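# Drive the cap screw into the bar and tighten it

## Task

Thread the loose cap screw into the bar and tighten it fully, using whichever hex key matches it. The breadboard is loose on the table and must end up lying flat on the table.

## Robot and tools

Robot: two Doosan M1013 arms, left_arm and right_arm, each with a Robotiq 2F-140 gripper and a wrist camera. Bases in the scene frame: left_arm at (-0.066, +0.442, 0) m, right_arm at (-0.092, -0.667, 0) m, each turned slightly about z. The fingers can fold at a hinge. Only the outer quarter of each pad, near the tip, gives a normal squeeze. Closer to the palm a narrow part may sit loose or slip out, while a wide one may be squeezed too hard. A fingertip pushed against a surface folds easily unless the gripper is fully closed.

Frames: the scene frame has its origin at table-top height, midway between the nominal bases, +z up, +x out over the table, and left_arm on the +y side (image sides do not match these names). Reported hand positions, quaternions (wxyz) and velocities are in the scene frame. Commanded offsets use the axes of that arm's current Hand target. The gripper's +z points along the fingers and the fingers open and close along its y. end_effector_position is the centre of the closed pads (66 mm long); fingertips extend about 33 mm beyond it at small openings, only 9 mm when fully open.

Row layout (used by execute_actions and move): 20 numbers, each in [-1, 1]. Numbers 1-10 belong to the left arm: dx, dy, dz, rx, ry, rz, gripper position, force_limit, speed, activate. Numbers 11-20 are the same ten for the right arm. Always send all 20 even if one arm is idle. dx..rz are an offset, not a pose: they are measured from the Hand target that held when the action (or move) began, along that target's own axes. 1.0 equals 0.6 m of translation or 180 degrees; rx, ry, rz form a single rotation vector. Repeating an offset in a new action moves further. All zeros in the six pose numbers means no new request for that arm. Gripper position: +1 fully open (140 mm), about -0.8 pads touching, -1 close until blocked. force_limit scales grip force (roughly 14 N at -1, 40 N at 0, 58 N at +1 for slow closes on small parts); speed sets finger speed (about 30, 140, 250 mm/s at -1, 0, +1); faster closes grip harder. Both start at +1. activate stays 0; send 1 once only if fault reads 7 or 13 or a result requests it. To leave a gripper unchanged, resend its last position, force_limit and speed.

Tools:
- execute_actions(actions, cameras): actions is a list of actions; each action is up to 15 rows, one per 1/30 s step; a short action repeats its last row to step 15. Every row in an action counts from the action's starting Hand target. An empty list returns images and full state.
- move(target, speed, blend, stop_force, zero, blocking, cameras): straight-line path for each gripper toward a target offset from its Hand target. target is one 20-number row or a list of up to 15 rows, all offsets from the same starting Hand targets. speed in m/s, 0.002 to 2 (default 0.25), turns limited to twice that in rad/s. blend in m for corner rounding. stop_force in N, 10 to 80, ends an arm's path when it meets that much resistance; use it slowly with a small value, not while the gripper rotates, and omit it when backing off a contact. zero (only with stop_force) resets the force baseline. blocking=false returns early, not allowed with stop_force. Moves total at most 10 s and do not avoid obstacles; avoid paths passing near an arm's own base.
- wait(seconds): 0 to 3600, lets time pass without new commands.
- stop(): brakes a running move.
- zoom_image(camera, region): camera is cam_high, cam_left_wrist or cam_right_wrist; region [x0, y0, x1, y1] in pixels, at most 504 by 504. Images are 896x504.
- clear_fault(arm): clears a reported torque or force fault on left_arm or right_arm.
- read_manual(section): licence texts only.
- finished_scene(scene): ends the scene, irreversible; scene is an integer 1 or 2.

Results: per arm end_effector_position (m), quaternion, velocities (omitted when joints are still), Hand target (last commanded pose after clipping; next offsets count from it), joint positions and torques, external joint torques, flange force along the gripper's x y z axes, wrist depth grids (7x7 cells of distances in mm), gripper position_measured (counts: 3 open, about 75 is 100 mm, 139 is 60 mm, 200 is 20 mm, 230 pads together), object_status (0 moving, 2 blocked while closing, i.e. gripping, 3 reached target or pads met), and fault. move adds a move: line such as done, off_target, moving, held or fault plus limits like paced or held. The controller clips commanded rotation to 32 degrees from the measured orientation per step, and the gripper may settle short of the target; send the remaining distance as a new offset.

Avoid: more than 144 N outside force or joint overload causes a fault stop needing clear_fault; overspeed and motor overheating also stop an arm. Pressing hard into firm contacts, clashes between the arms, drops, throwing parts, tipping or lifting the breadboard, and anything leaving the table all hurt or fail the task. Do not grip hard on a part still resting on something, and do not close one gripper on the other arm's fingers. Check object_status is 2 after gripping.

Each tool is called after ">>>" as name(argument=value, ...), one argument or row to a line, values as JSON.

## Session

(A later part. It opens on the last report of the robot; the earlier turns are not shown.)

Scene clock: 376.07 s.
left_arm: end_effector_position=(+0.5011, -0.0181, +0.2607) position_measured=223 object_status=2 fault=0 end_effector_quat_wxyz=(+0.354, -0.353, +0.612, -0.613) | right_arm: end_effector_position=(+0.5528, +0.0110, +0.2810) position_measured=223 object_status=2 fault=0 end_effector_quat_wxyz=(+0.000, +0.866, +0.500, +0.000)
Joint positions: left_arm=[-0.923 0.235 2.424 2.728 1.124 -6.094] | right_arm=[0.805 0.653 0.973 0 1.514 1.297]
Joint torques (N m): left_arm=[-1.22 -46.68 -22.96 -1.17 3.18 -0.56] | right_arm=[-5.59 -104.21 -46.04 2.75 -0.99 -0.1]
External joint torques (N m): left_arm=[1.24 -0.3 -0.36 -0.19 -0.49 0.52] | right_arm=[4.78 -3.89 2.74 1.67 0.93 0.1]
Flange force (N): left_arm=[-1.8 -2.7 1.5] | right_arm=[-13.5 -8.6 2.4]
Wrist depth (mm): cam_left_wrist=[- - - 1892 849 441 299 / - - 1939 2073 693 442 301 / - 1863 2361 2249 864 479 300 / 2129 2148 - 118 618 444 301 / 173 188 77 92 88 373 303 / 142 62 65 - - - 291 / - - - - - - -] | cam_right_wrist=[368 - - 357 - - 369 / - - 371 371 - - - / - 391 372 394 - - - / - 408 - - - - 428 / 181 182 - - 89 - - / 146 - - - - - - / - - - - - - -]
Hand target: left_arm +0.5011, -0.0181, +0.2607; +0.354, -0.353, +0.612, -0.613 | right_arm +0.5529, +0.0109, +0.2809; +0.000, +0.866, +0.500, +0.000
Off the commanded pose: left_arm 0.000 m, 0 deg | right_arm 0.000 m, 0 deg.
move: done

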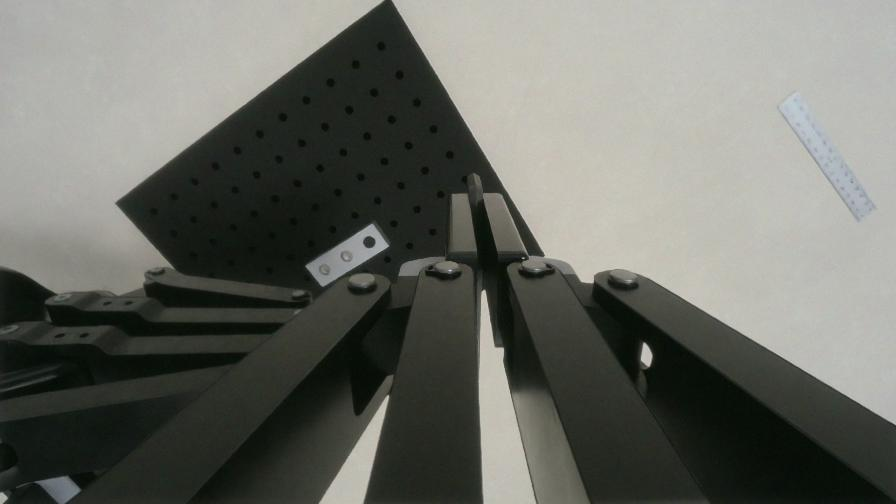

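>>> move(
  target=[
    [0,0,0,0,0,0,-0.5,-0.7,-1,0,0,0,0,0,0,0,-1,-0.9,-1,0],
    [0,0,-0.2,0,0,0,-0.5,-0.7,-1,0,0,0,0,0,0,0,-1,-0.9,-1,0],
    [0,0,-0.2,0,0,0,-0.5,-0.7,-1,0,0,0,0,0,0,0,-0.98,0.5,-1,0],
  ],
  speed=0.1,
)

>>> move(
  target=[0,0,0,0,0,0,-0.5,-0.7,-1,0,0.06,0,-0.2,0,0,0,-0.98,0.5,-1,0],
  speed=0.2,
  cameras=["all"],
)

>>> zoom_image(
  camera="cam_right_wrist",
  region=[400, 120, 600, 320],
)

Scene clock: 379.67 s.
left_arm: end_effector_position=(+0.3972, +0.0419, +0.2606) position_measured=192 object_status=3 fault=0 end_effector_quat_wxyz=(+0.354, -0.353, +0.612, -0.613) | right_arm: end_effector_position=(+0.5529, +0.0109, +0.2809) position_measured=226 object_status=0 fault=0 end_effector_quat_wxyz=(+0.000, +0.866, +0.500, +0.000)
Joint positions: left_arm=[-1.073 0.096 2.621 2.58 1.206 -6.061] | right_arm=[0.805 0.653 0.973 0 1.514 1.297]
Joint torques (N m): left_arm=[-0.4 -29.4 -23.1 -0.88 3.01 -0.57] | right_arm=[-1.1 -104.6 -45.72 4.36 -0.36 0.06]
External joint torques (N m): left_arm=[0.42 -2 1.59 -0.06 -0.34 0.52] | right_arm=[0.7 -2.8 2.76 0.05 0.31 -0.05]
Flange force (N): left_arm=[-2.7 -7.1 -4.4] | right_arm=[-13.5 -4.0 3.6]
Wrist depth (mm): cam_left_wrist=[- - - 2408 747 443 285 / - - 2510 1923 747 447 273 / 276 - 2564 2110 745 448 271 / 263 268 280 167 137 444 273 / 277 273 84 2408 92 91 273 / - 62 72 - - 66 - / - - - - - - -] | cam_right_wrist=[- - - 366 - 369 - / 376 - 366 364 394 - - / 430 372 386 385 411 - - / 434 424 407 112 429 440 442 / 190 193 - - 79 - 497 / - - - - - - - / - - - - - - -]
Hand target: left_arm +0.3972, +0.0419, +0.2606; +0.354, -0.353, +0.612, -0.613 | right_arm +0.5529, +0.0109, +0.2809; +0.000, +0.866, +0.500, +0.000
Off the commanded pose: left_arm 0.000 m, 0 deg | right_arm 0.000 m, 0 deg.
move: done

Scene clock: 380.80 s.
left_arm: end_effector_position=(+0.3972, +0.0419, +0.2606) position_measured=192 object_status=3 fault=0 end_effector_quat_wxyz=(+0.354, -0.353, +0.612, -0.613) | right_arm: end_effector_position=(+0.5707, +0.0421, +0.4010) position_measured=226 object_status=2 fault=0 end_effector_quat_wxyz=(+0.000, +0.866, +0.500, +0.000)
Joint positions: left_arm=[-1.073 0.096 2.621 2.58 1.206 -6.061] | right_arm=[0.815 0.759 0.575 0 1.807 1.307]
Joint torques (N m): left_arm=[-0.31 -29.22 -23.03 -0.91 3.04 -0.55] | right_arm=[-0.99 -112.19 -44.87 4.31 -0.4 0.06]
External joint torques (N m): left_arm=[0.26 -1.91 1.53 -0.02 -0.38 0.51] | right_arm=[1.26 -2.58 3.05 0 0.34 -0.06]
Flange force (N): left_arm=[-2.3 -6.9 -4.3] | right_arm=[0.0 0.0 0.0]
Wrist depth (mm): cam_left_wrist=[- 2839 - 2073 738 444 285 / 2293 - - 2408 764 445 273 / 2484 - 2537 2092 769 444 272 / - 306 1954 166 616 449 274 / 272 281 84 110 91 90 273 / - 62 72 - - 66 - / - - - - - - -] | cam_right_wrist=[479 483 479 485 - - - / - 498 513 496 - - - / 529 - 519 499 537 529 - / 339 343 550 109 552 576 576 / 262 284 - - 90 - - / - - - - - - - / - - - - - - -]
Hand target: left_arm +0.3972, +0.0419, +0.2606; +0.354, -0.353, +0.612, -0.613 | right_arm +0.5708, +0.0421, +0.4010; +0.000, +0.866, +0.500, +0.000
Off the commanded pose: left_arm 0.000 m, 0 deg | right_arm 0.000 m, 0 deg.
move: done

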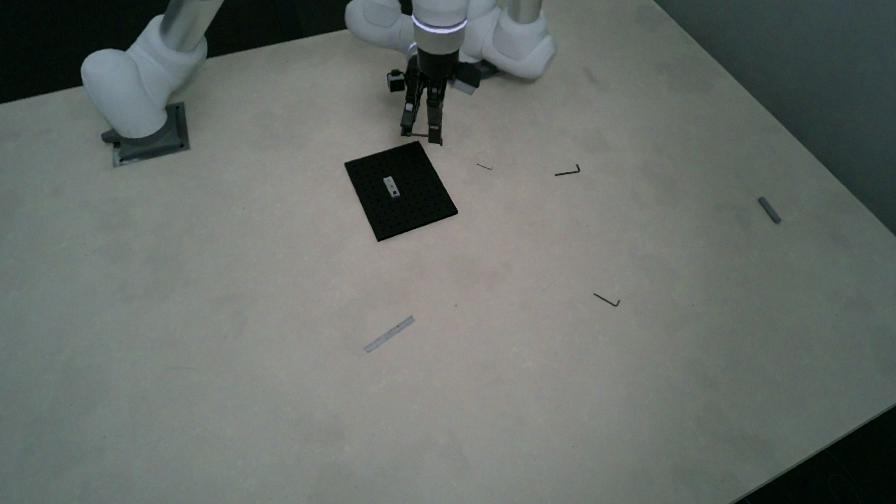

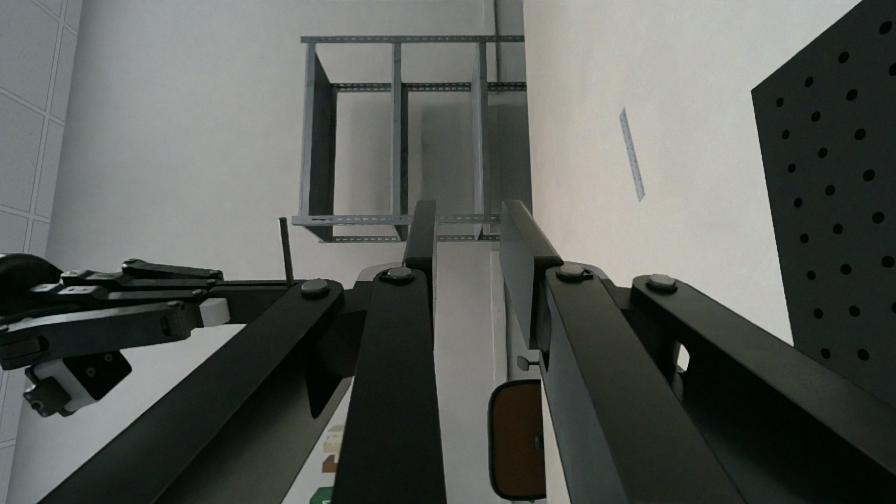

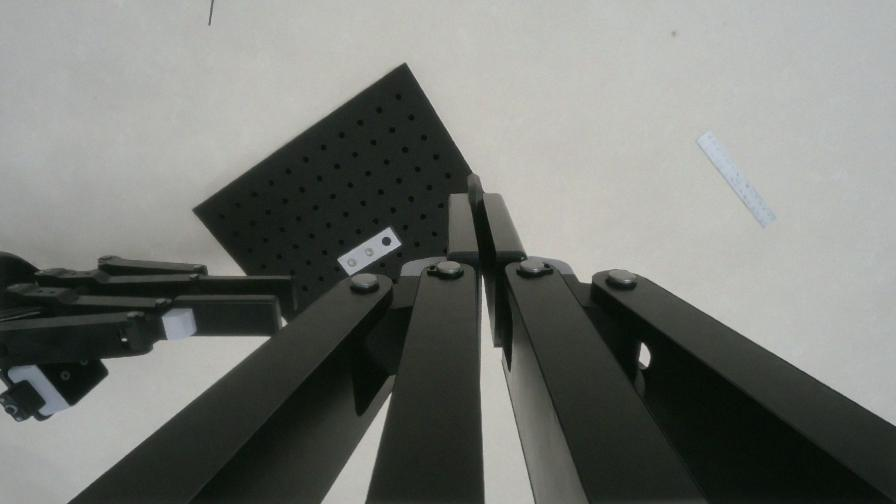

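Scaled by 2.520 from the camera's image (finer frame: 1280x720).

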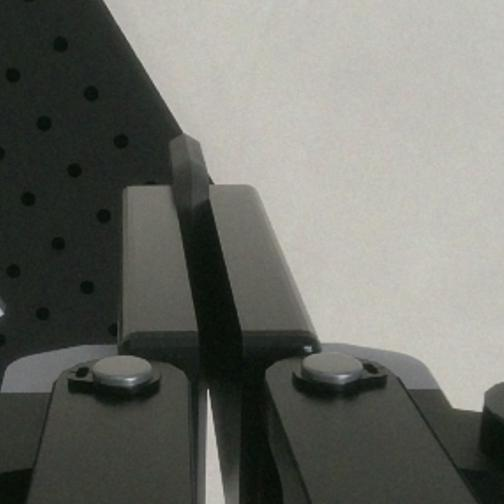

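>>> move(
  target=[
    [-0.6855,-0.1653,-0.0063,-0.1786,-0.2127,-0.2127,-1,-0.7,-1,0,0,0,0,0,0,0,-0.98,0.5,-1,0],
  ],
  speed=0.35,
)

Scene clock: 385.40 s.
left_arm: end_effector_position=(+0.5996, +0.3999, +0.3602) position_measured=230 object_status=3 fault=0 end_effector_quat_wxyz=(-0.208, +0.784, -0.461, +0.359) | right_arm: end_effector_position=(+0.5708, +0.0421, +0.4010) position_measured=226 object_status=2 fault=0 end_effector_quat_wxyz=(+0.000, +0.866, +0.500, +0.000)
Joint positions: left_arm=[-0.207 -0.183 2.089 0.332 0.407 -4.077] | right_arm=[0.815 0.759 0.575 0 1.807 1.307]
Joint torques (N m): left_arm=[-0.5 -20.56 -42.98 4.14 -1.58 -0.63] | right_arm=[-1.57 -112.02 -44.64 4.3 -0.41 0.11]
External joint torques (N m): left_arm=[0.44 -2.31 1.44 -0.06 -0.34 0.6] | right_arm=[1.12 -2.8 2.76 -0.01 0.35 -0.11]
Flange force (N): left_arm=[0.0 0.0 0.0] | right_arm=[0.0 0.0 0.0]
Wrist depth (mm): cam_left_wrist=[- 1262 1362 - 522 437 375 / 1472 1268 858 653 521 431 367 / 1848 - 800 632 507 418 362 / 2741 2148 849 118 481 424 361 / 2249 2315 - 92 86 91 357 / 1892 - 65 - - - 339 / - - - - - - -] | cam_right_wrist=[480 - 513 481 - 483 - / 491 - 489 480 - 517 515 / - - 511 524 - - 546 / - - 518 112 - - - / - - - - 89 - - / - - - - - - - / - - - - - - -]
Hand target: left_arm +0.5996, +0.3999, +0.3602; -0.208, +0.784, -0.461, +0.359 | right_arm +0.5708, +0.0421, +0.4010; +0.000, +0.866, +0.500, +0.000
Off the commanded pose: left_arm 0.000 m, 0 deg | right_arm 0.000 m, 0 deg.
move: done

>>> move(
  target=[
    [0,0,0,0,0,0,-1,-0.7,-1,0,-0.09,-0.05,0.15,0,0,-0.7778,-0.98,0.5,-1,0],
    [0,0,0,0,0,0,-1,-0.7,-1,0,-0.17,-0.09,0.3,0,0,0.4444,-0.98,0.5,-1,0],
    [0.1102,-0.0255,-0.0645,-0.4427,0.0751,0.18,-1,-0.7,-1,0,-0.2245,-0.1225,0.4683,0,0,-0.1389,-0.98,0.5,-1,0],
  ],
  speed=0.6,
  blend=0.02,
  cameras=["cam_right_wrist"],
)

>>> zoom_image(
  camera="cam_right_wrist",
  region=[400, 120, 560, 280],
)

Scene clock: 392.83 s.
left_arm: end_effector_position=(+0.6000, +0.3499, +0.4203) position_measured=230 object_status=3 fault=0 end_effector_quat_wxyz=(-0.301, -0.543, +0.784, -0.001) | right_arm: end_effector_position=(+0.4400, -0.0376, +0.1198) position_measured=226 object_status=2 fault=0 end_effector_quat_wxyz=(+0.000, +0.737, +0.676, +0.000)
Joint positions: left_arm=[-0.049 0.439 1.169 -0.384 2.019 -2.885] | right_arm=[0.858 0.534 1.468 0 1.138 -5.368]
Joint torques (N m): left_arm=[-0.74 -84.12 -41.34 3.02 1.53 -0.59] | right_arm=[-0.98 -90.5 -41.5 4.01 -0.39 0.11]
External joint torques (N m): left_arm=[0.67 0.44 1.25 -0.05 -0.33 0.61] | right_arm=[1.1 -2.72 2.23 0.05 0.33 -0.11]
Flange force (N): left_arm=[-1.9 2.0 3.5] | right_arm=[-6.6 -6.2 -0.4]
Wrist depth (mm): cam_left_wrist=[486 523 564 627 787 - 2408 / 476 512 541 605 705 772 634 / 475 502 552 601 683 712 556 / 452 486 532 112 666 727 577 / 442 471 - 92 86 734 592 / 434 - 65 - - - - / - - - - - - -] | cam_right_wrist=[203 203 203 203 202 201 - / - - 216 214 214 212 - / - - 223 213 - 255 - / 267 245 - 112 114 - 270 / - - - - 89 - 286 / - - - - - - - / - - - - - - -]
Hand target: left_arm +0.6001, +0.3499, +0.4203; -0.301, -0.543, +0.784, +0.000 | right_arm +0.4400, -0.0377, +0.1198; +0.000, +0.737, +0.676, +0.000
Off the commanded pose: left_arm 0.000 m, 0 deg | right_arm 0.000 m, 0 deg.
move: done

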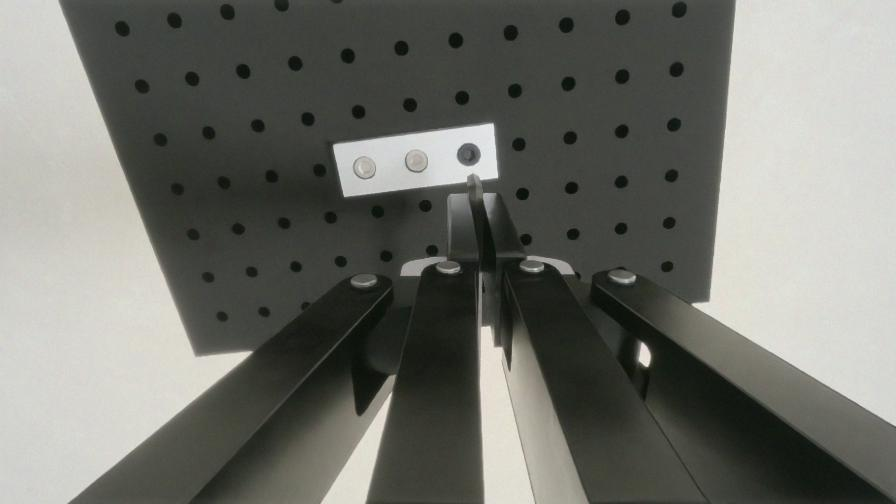

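Scaled by 3.150 from the camera's image (finer frame: 1280x720).

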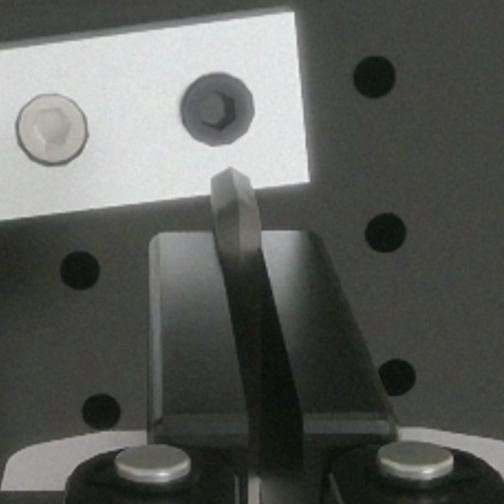

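>>> move(
  target=[
    [0.3372,-0.3785,0.4513,-0.1833,0.0884,0.3176,-1,1,0,0,0,0,0,0,0,0,-0.98,0.5,-1,0],
  ],
  speed=0.35,
  cameras=["cam_left_wrist","cam_right_wrist"],
)

>>> zoom_image(
  camera="cam_left_wrist",
  region=[390, 150, 490, 250],
)

Scene clock: 395.33 s.
left_arm: end_effector_position=(+0.6193, -0.0042, +0.2202) position_measured=233 object_status=3 fault=0 end_effector_quat_wxyz=(-0.499, +0.000, +0.866, +0.000) | right_arm: end_effector_position=(+0.4400, -0.0377, +0.1198) position_measured=226 object_status=2 fault=0 end_effector_quat_wxyz=(+0.000, +0.737, +0.676, +0.000)
Joint positions: left_arm=[-0.49 0.996 0.759 -0.546 2.304 -2.201] | right_arm=[0.858 0.534 1.468 0 1.138 -5.368]
Joint torques (N m): left_arm=[-0.92 -124.01 -39.81 2.54 2.3 -0.64] | right_arm=[-1.31 -90.24 -41.78 4.02 -0.35 0.09]
External joint torques (N m): left_arm=[0.85 -0.09 1.59 -0.02 -0.37 0.64] | right_arm=[0.84 -2.7 2.67 0.01 0.3 -0.09]
Flange force (N): left_arm=[1.6 4.9 7.9] | right_arm=[-7.7 -6.5 0.0]
Wrist depth (mm): cam_left_wrist=[689 718 689 295 759 687 725 / 615 589 590 569 575 586 592 / 492 493 479 442 468 494 471 / 424 424 418 123 403 425 427 / 374 384 - 92 85 376 377 / 342 - 65 - - - 343 / - - - - - - -] | cam_right_wrist=[205 204 204 202 202 202 - / - - 216 213 213 213 - / - - 229 214 - 223 243 / - - 240 118 238 - 259 / - - - - 89 - - / - - - - - - - / - - - - - - -]
Hand target: left_arm +0.6193, -0.0042, +0.2201; -0.499, +0.000, +0.866, +0.000 | right_arm +0.4400, -0.0377, +0.1198; +0.000, +0.737, +0.676, +0.000
Off the commanded pose: left_arm 0.000 m, 0 deg | right_arm 0.000 m, 0 deg.
move: done

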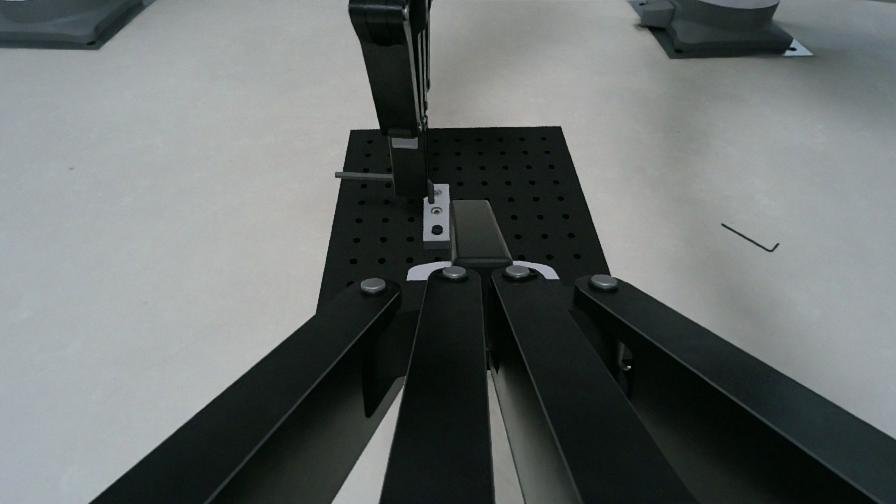

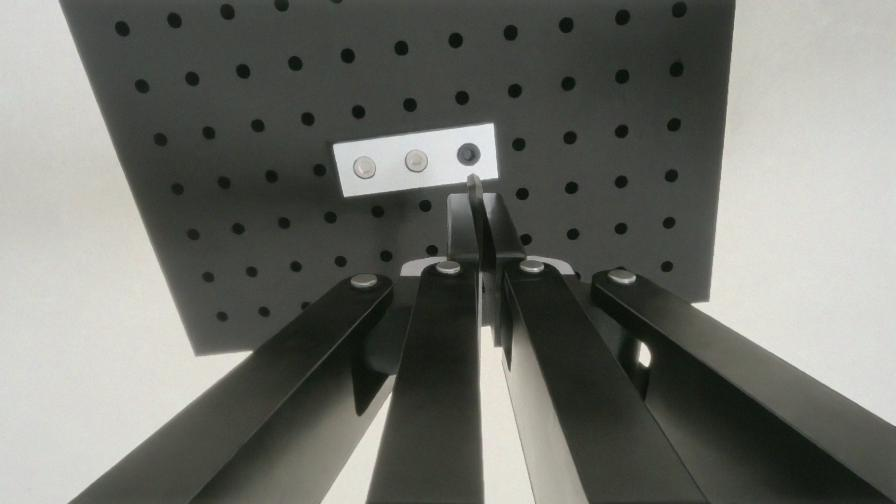

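Scaled by 5.040 from the camera's image (finer frame: 1280x720).

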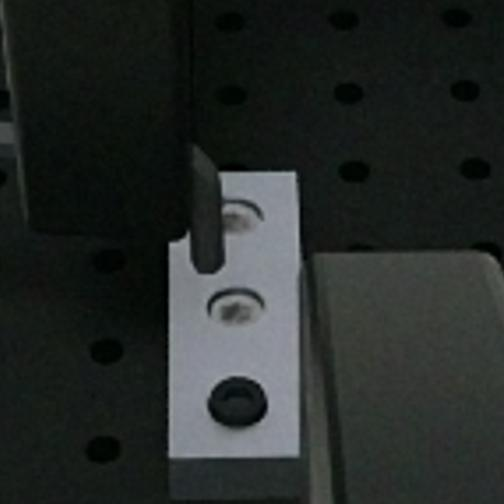

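>>> move(
  target=[
    [0,0,0,0,0,0,-1,1,0,0,0,0,0.0433,0,0,0,-0.98,0.5,-1,0],
  ],
  speed=0.1,
  cameras=["cam_left_wrist","cam_right_wrist"],
)

>>> zoom_image(
  camera="cam_left_wrist",
  region=[405, 190, 465, 250],
)

>>> zoom_image(
  camera="cam_right_wrist",
  region=[430, 130, 530, 230],
)

Scene clock: 397.03 s.
left_arm: end_effector_position=(+0.6193, -0.0042, +0.2201) position_measured=233 object_status=3 fault=0 end_effector_quat_wxyz=(-0.499, +0.000, +0.866, +0.000) | right_arm: end_effector_position=(+0.4400, -0.0376, +0.0939) position_measured=226 object_status=2 fault=0 end_effector_quat_wxyz=(+0.000, +0.737, +0.676, +0.001)
Joint positions: left_arm=[-0.49 0.996 0.759 -0.546 2.304 -2.201] | right_arm=[0.858 0.552 1.49 0 1.098 -5.368]
Joint torques (N m): left_arm=[-0.8 -125.6 -39.7 2.48 2.26 -0.56] | right_arm=[-1.03 -92.11 -40.98 3.96 -0.31 0.12]
External joint torques (N m): left_arm=[0.95 1.86 1.61 0.04 -0.33 0.56] | right_arm=[0.69 -2.24 2.45 0 0.26 -0.12]
Flange force (N): left_arm=[-1.2 3.1 4.7] | right_arm=[-6.8 -5.6 -0.1]
Wrist depth (mm): cam_left_wrist=[683 701 725 664 705 687 729 / 566 582 586 328 587 587 602 / 480 491 480 447 469 495 497 / 426 427 418 123 406 426 421 / 374 385 - 92 85 375 377 / 341 - 65 - - - 342 / - - - - - - -] | cam_right_wrist=[181 180 180 179 180 179 - / - 186 190 189 190 189 214 / - 205 193 185 - - 224 / - 214 - 109 113 213 - / 259 229 - - 89 - - / - - - - - - - / - - - - - - -]
Hand target: left_arm +0.6193, -0.0042, +0.2201; -0.499, +0.000, +0.866, +0.000 | right_arm +0.4400, -0.0376, +0.0939; +0.000, +0.737, +0.676, +0.000
Off the commanded pose: left_arm 0.000 m, 0 deg | right_arm 0.000 m, 0 deg.
move: done

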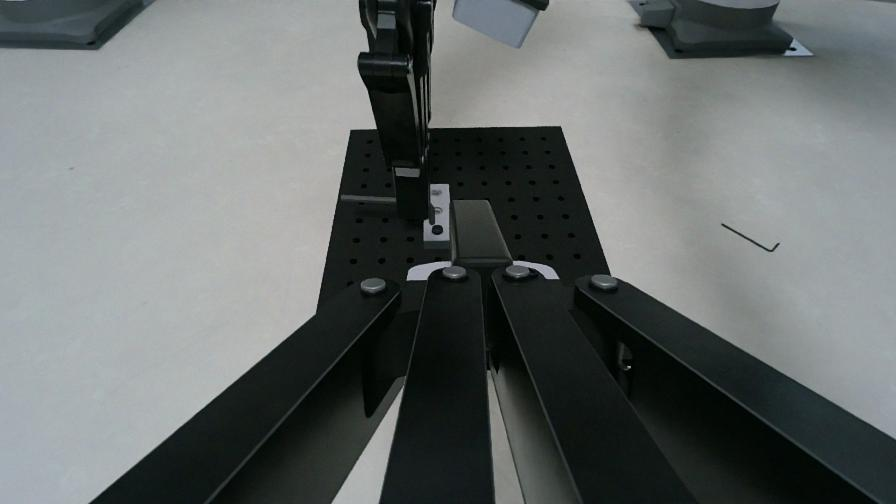

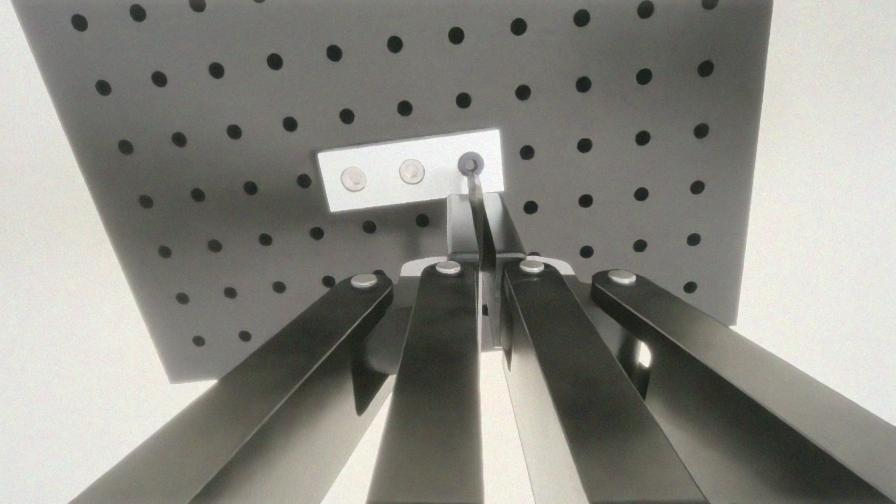

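Scaled by 8.400 from the camera's image (finer frame: 1280x720).

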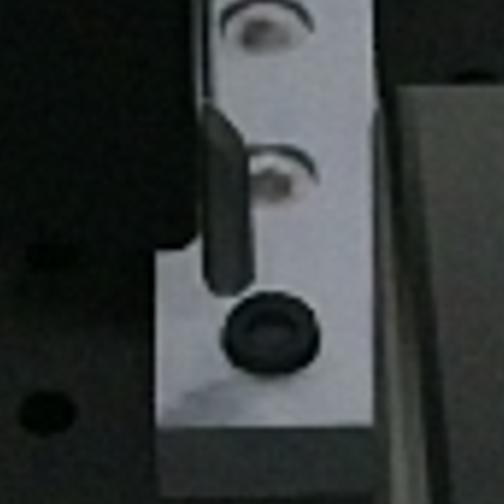

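Scaled by 5.040 from the camera's image (finer frame: 1280x720).

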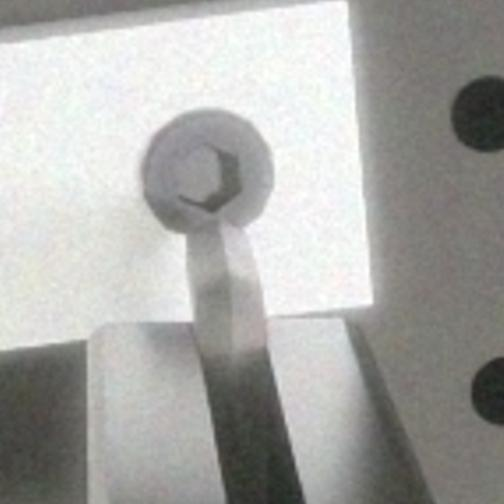

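>>> move(
  target=[
    [0,0,0,0,0,0,-1,1,0,0,-0.05,0,0,0,0,0,-0.98,0.5,-1,0],
  ],
  speed=0.15,
  cameras=["cam_right_wrist"],
)

>>> zoom_image(
  camera="cam_right_wrist",
  region=[440, 50, 500, 110],
)

>>> zoom_image(
  camera="cam_right_wrist",
  region=[440, 130, 510, 200],
)

Scene clock: 398.87 s.
left_arm: end_effector_position=(+0.6193, -0.0042, +0.2201) position_measured=233 object_status=3 fault=0 end_effector_quat_wxyz=(-0.499, +0.000, +0.866, +0.000) | right_arm: end_effector_position=(+0.4374, -0.0675, +0.0938) position_measured=226 object_status=2 fault=0 end_effector_quat_wxyz=(+0.000, +0.737, +0.676, +0.000)
Joint positions: left_arm=[-0.49 0.996 0.759 -0.546 2.304 -2.201] | right_arm=[0.835 0.518 1.547 0 1.076 -5.391]
Joint torques (N m): left_arm=[-0.42 -125.54 -39.49 2.6 2.31 -0.57] | right_arm=[-1.38 -87.31 -40.36 3.86 -0.35 0.06]
External joint torques (N m): left_arm=[0.33 1.72 1.37 -0.09 -0.39 0.57] | right_arm=[1.48 -2.83 2.52 0.05 0.3 -0.06]
Flange force (N): left_arm=[-1.1 2.1 4.1] | right_arm=[-6.6 -7.1 -0.6]
Wrist depth (mm): cam_left_wrist=[699 790 232 720 723 693 725 / 580 589 260 587 587 589 619 / 491 492 465 458 472 493 496 / 424 426 417 123 403 436 427 / 374 382 - 92 86 374 363 / 342 - 65 - - - 341 / - - - - - - -] | cam_right_wrist=[- - 181 178 179 177 - / - 192 184 176 189 - - / - - 204 205 201 - 229 / - 216 211 118 211 - 238 / - - - - 89 - - / - - - - - - - / - - - - - - -]
Hand target: left_arm +0.6193, -0.0042, +0.2201; -0.499, +0.000, +0.866, +0.000 | right_arm +0.4374, -0.0675, +0.0938; +0.000, +0.737, +0.676, +0.000
Off the commanded pose: left_arm 0.000 m, 0 deg | right_arm 0.000 m, 0 deg.
move: done

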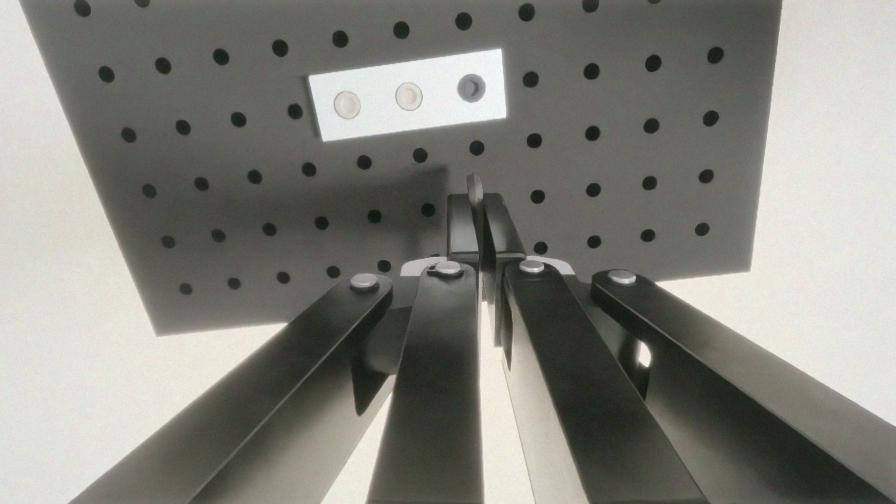

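Scaled by 8.400 from the camera's image (finer frame: 1280x720).

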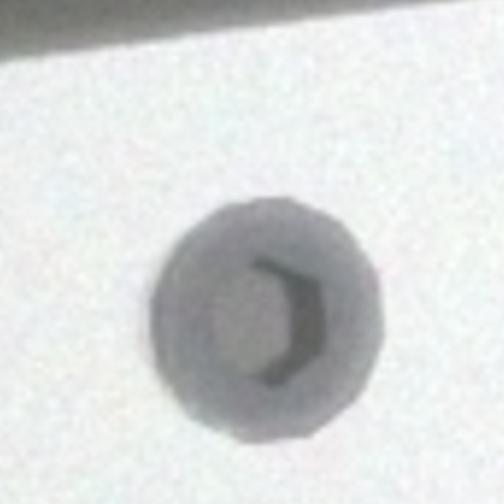

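Scaled by 7.200 from the camera's image (finer frame: 1280x720).

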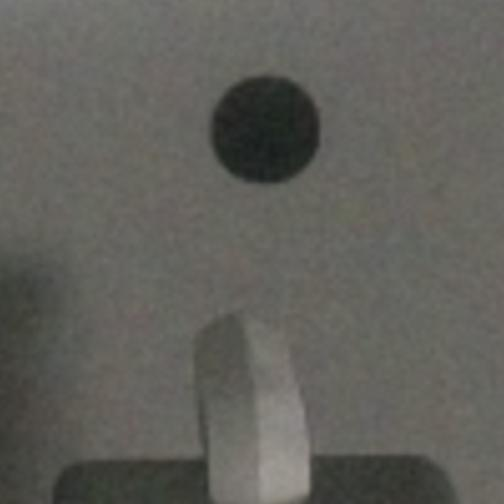

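>>> move(
  target=[
    [0,0,0,0,0,0,-1,1,0,0,0.0563,0.0012,0,0,0,-0.0167,-0.98,0.5,-1,0],
    [0,0,0,0,0,0,-1,1,0,0,0.0563,0.0012,0.004,0,0,-0.0167,-0.98,0.5,-1,0],
  ],
  speed=0.1,
  cameras=["cam_left_wrist","cam_right_wrist"],
)

>>> zoom_image(
  camera="cam_left_wrist",
  region=[405, 190, 465, 250],
)

>>> zoom_image(
  camera="cam_right_wrist",
  region=[440, 140, 500, 200],
)

Scene clock: 401.07 s.
left_arm: end_effector_position=(+0.6193, -0.0042, +0.2201) position_measured=233 object_status=3 fault=0 end_effector_quat_wxyz=(-0.499, +0.000, +0.866, +0.000) | right_arm: end_effector_position=(+0.4411, -0.0339, +0.0915) position_measured=226 object_status=2 fault=0 end_effector_quat_wxyz=(+0.000, +0.719, +0.695, +0.000)
Joint positions: left_arm=[-0.49 0.996 0.759 -0.546 2.304 -2.201] | right_arm=[0.86 0.559 1.483 0 1.098 -5.419]
Joint torques (N m): left_arm=[-0.94 -125.5 -39.39 2.54 2.28 -0.55] | right_arm=[-1.53 -91.8 -41.02 3.89 -0.34 0.05]
External joint torques (N m): left_arm=[0.99 1.45 1.18 -0.02 -0.35 0.55] | right_arm=[1.16 -3.2 2.39 0.08 0.28 -0.05]
Flange force (N): left_arm=[-1.1 2.6 3.6] | right_arm=[-7.1 -7.2 -0.9]
Wrist depth (mm): cam_left_wrist=[691 716 708 657 723 687 727 / 584 590 586 505 593 590 - / 495 492 490 441 465 493 496 / 416 427 416 123 406 415 429 / 374 382 - 92 86 376 377 / 341 - 65 - - - 345 / - - - - - - -] | cam_right_wrist=[- 178 178 177 178 177 - / - - 188 188 187 187 211 / - - 196 184 198 198 - / - - 209 109 205 208 - / - 223 - - 89 249 - / - - - - - - - / - - - - - - -]
Hand target: left_arm +0.6193, -0.0042, +0.2201; -0.499, +0.000, +0.866, +0.000 | right_arm +0.4410, -0.0339, +0.0915; +0.000, +0.719, +0.695, +0.000
Off the commanded pose: left_arm 0.000 m, 0 deg | right_arm 0.000 m, 0 deg.
move: done

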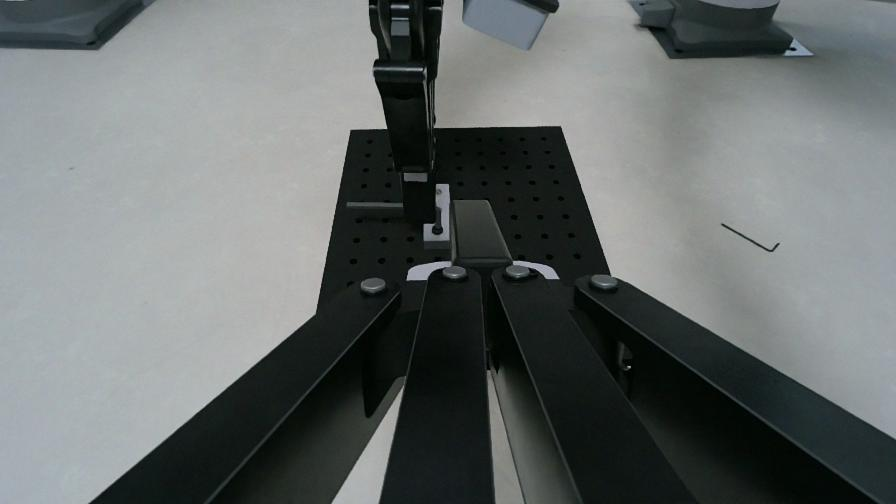

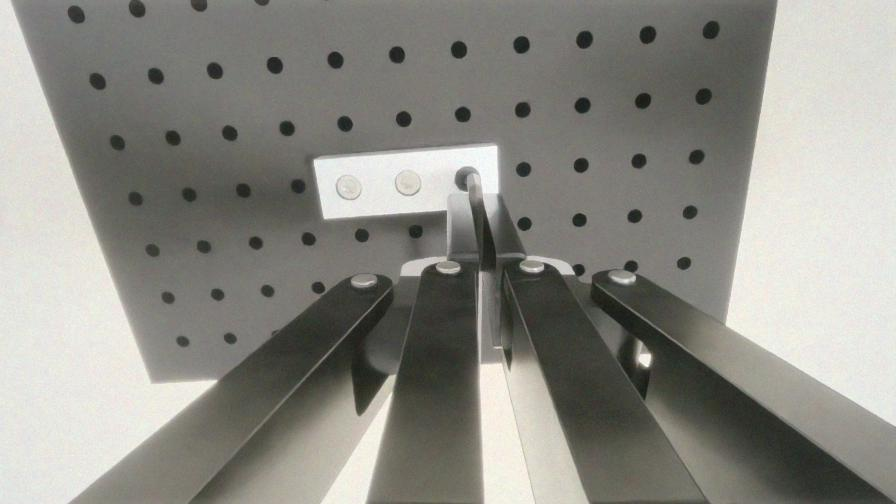

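Scaled by 8.400 from the camera's image (finer frame: 1280x720).

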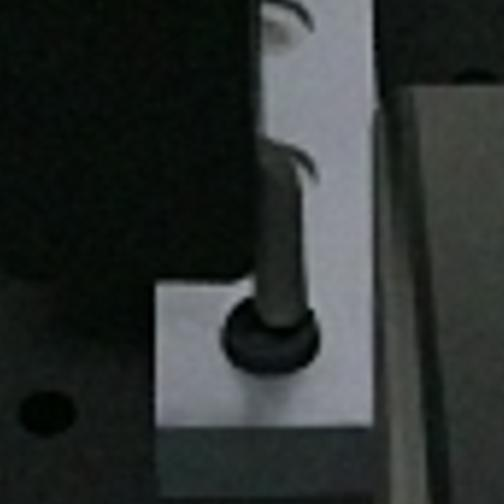

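Scaled by 8.400 from the camera's image (finer frame: 1280x720).

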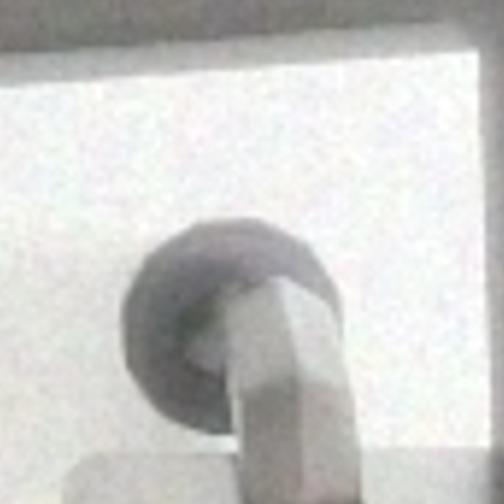

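>>> move(
  target=[
    [0,0,0,0,0,0,-1,1,0,0,-0.0015,-0.004,0,0,0,0,-0.98,0.5,-1,0],
  ],
  speed=0.1,
  cameras=["cam_left_wrist","cam_right_wrist"],
)

>>> zoom_image(
  camera="cam_left_wrist",
  region=[405, 190, 465, 250],
)

>>> zoom_image(
  camera="cam_right_wrist",
  region=[440, 140, 500, 200],
)

Scene clock: 404.10 s.
left_arm: end_effector_position=(+0.6193, -0.0042, +0.2201) position_measured=233 object_status=3 fault=0 end_effector_quat_wxyz=(-0.499, +0.000, +0.866, +0.000) | right_arm: end_effector_position=(+0.4386, -0.0348, +0.0915) position_measured=226 object_status=2 fault=0 end_effector_quat_wxyz=(+0.000, +0.719, +0.695, +0.000)
Joint positions: left_arm=[-0.49 0.996 0.759 -0.546 2.304 -2.201] | right_arm=[0.862 0.556 1.488 0 1.096 -5.417]
Joint torques (N m): left_arm=[-0.42 -125.57 -39.56 2.58 2.28 -0.57] | right_arm=[-1.39 -91.38 -40.91 3.96 -0.35 0.07]
External joint torques (N m): left_arm=[0.31 0.91 1.17 -0.05 -0.34 0.57] | right_arm=[1.27 -2.32 2.92 -0.05 0.31 -0.07]
Flange force (N): left_arm=[-0.2 2.5 4.6] | right_arm=[-7.0 -7.3 0.1]
Wrist depth (mm): cam_left_wrist=[683 747 720 244 705 681 693 / 589 566 586 502 610 592 613 / 492 507 484 427 477 494 477 / 427 426 411 123 405 429 427 / 376 385 - 92 86 377 377 / 343 - 65 - - - 342 / - - - - - - -] | cam_right_wrist=[178 178 179 178 177 177 - / - - 188 187 187 186 - / 225 - 194 185 198 194 222 / - - 207 112 113 211 - / - 221 - - 89 - - / - - - - - - - / - - - - - - -]
Hand target: left_arm +0.6193, -0.0042, +0.2201; -0.499, +0.000, +0.866, +0.000 | right_arm +0.4386, -0.0348, +0.0915; +0.000, +0.719, +0.695, +0.000
Off the commanded pose: left_arm 0.000 m, 0 deg | right_arm 0.000 m, 0 deg.
move: done

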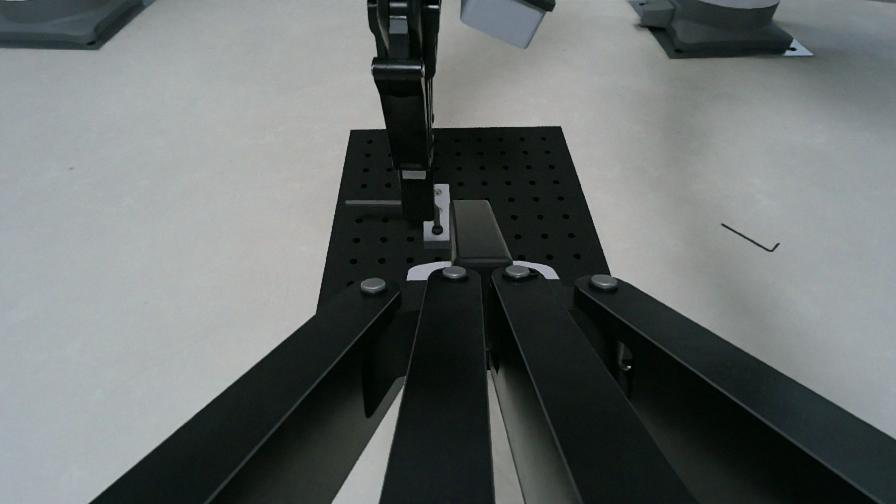

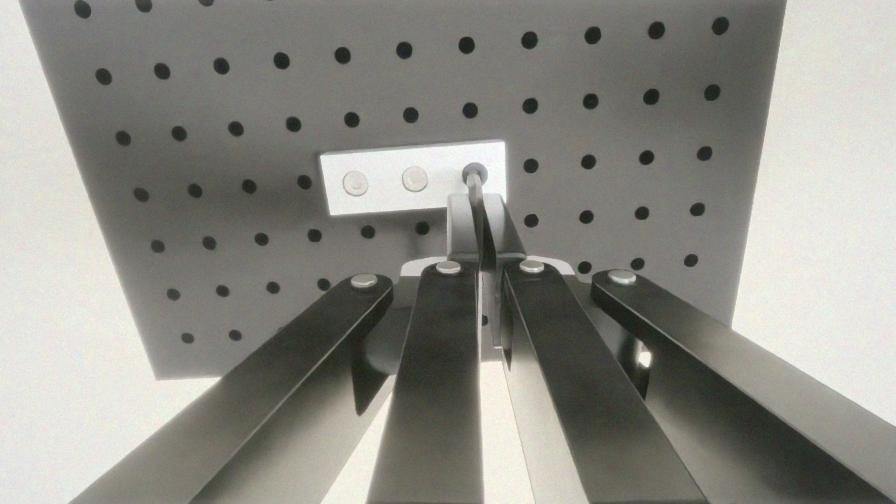

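Scaled by 8.400 from the camera's image (finer frame: 1280x720).

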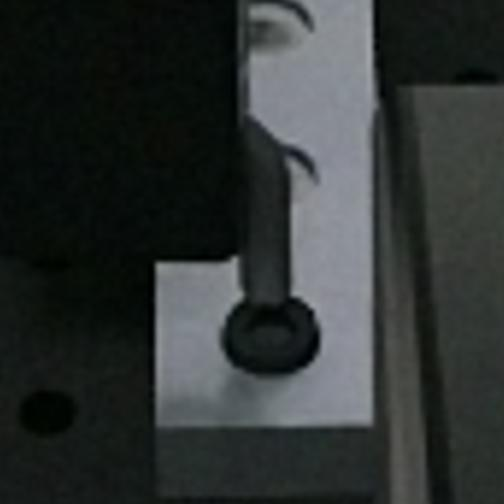

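Scaled by 8.400 from the camera's image (finer frame: 1280x720).

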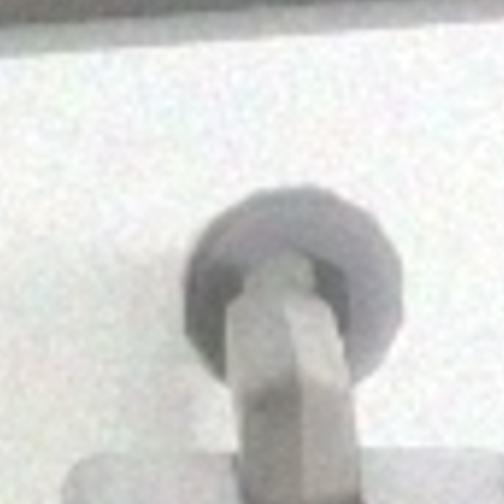

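>>> move(
  target=[
    [0,0,0,0,0,0,-1,1,0,0,0.0003,0.0004,0.0083,0,0,0,-0.98,0.5,-1,0],
  ],
  speed=0.02,
  stop_force=10,
  cameras=["cam_left_wrist","cam_right_wrist"],
)

>>> zoom_image(
  camera="cam_left_wrist",
  region=[405, 190, 465, 250],
)

>>> zoom_image(
  camera="cam_right_wrist",
  region=[440, 140, 500, 200],
)

Scene clock: 405.93 s.
left_arm: end_effector_position=(+0.6193, -0.0042, +0.2201) position_measured=233 object_status=3 fault=0 end_effector_quat_wxyz=(-0.499, +0.000, +0.866, +0.000) | right_arm: end_effector_position=(+0.4388, -0.0345, +0.0867) position_measured=226 object_status=2 fault=0 end_effector_quat_wxyz=(+0.000, +0.719, +0.695, +0.001)
Joint positions: left_arm=[-0.49 0.996 0.759 -0.546 2.304 -2.201] | right_arm=[0.862 0.56 1.492 0 1.089 -5.417]
Joint torques (N m): left_arm=[-0.33 -125.53 -39.66 2.57 2.29 -0.59] | right_arm=[-0.21 -80.18 -35.23 4.25 -1.39 0.06]
External joint torques (N m): left_arm=[0.46 2.25 1.74 -0.07 -0.37 0.59] | right_arm=[0.73 -14.11 -2.72 -0.31 1.35 -0.07]
Flange force (N): left_arm=[-1.5 2.4 4.8] | right_arm=[-9.3 -8.3 -14.7]
Wrist depth (mm): cam_left_wrist=[691 689 716 240 725 670 712 / 584 582 576 505 586 589 589 / 494 495 482 443 468 505 496 / 427 424 413 123 404 426 427 / 375 382 - 92 86 373 376 / 345 - 65 - - - 342 / - - - - - - -] | cam_right_wrist=[174 173 174 172 173 174 194 / - - 184 181 183 180 205 / - - 191 181 - 194 212 / 235 - 199 112 - 202 - / - - - - 89 - - / - - - - - - - / - - - - - - -]
Hand target: left_arm +0.6193, -0.0042, +0.2201; -0.499, +0.000, +0.866, +0.000 | right_arm +0.4388, -0.0345, +0.0867; +0.000, +0.719, +0.695, +0.001
Off the commanded pose: left_arm 0.000 m, 0 deg | right_arm 0.000 m, 0 deg.
move: contact (right_arm)

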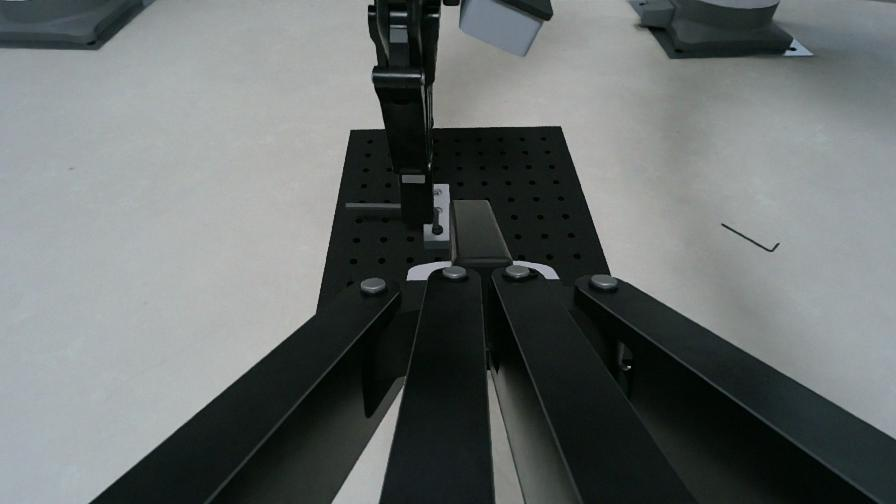

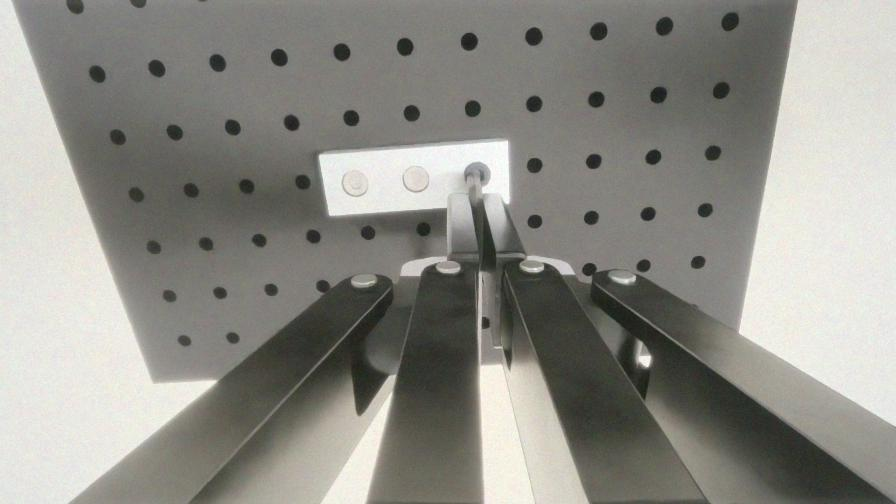

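Scaled by 8.400 from the camera's image (finer frame: 1280x720).

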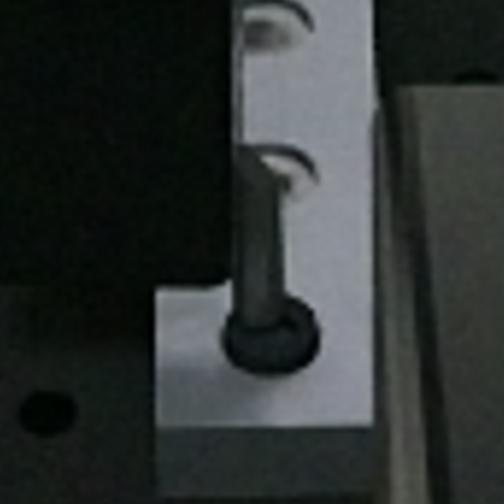

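Scaled by 8.400 from the camera's image (finer frame: 1280x720).

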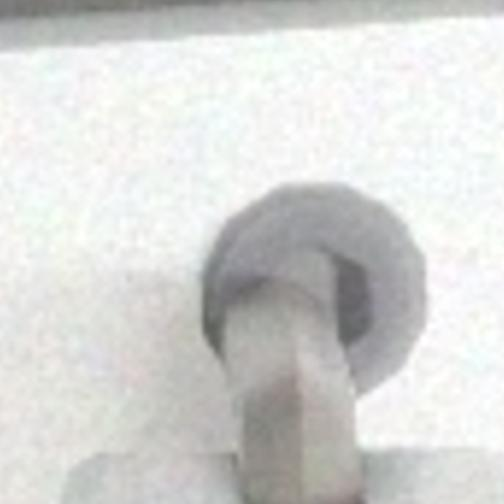

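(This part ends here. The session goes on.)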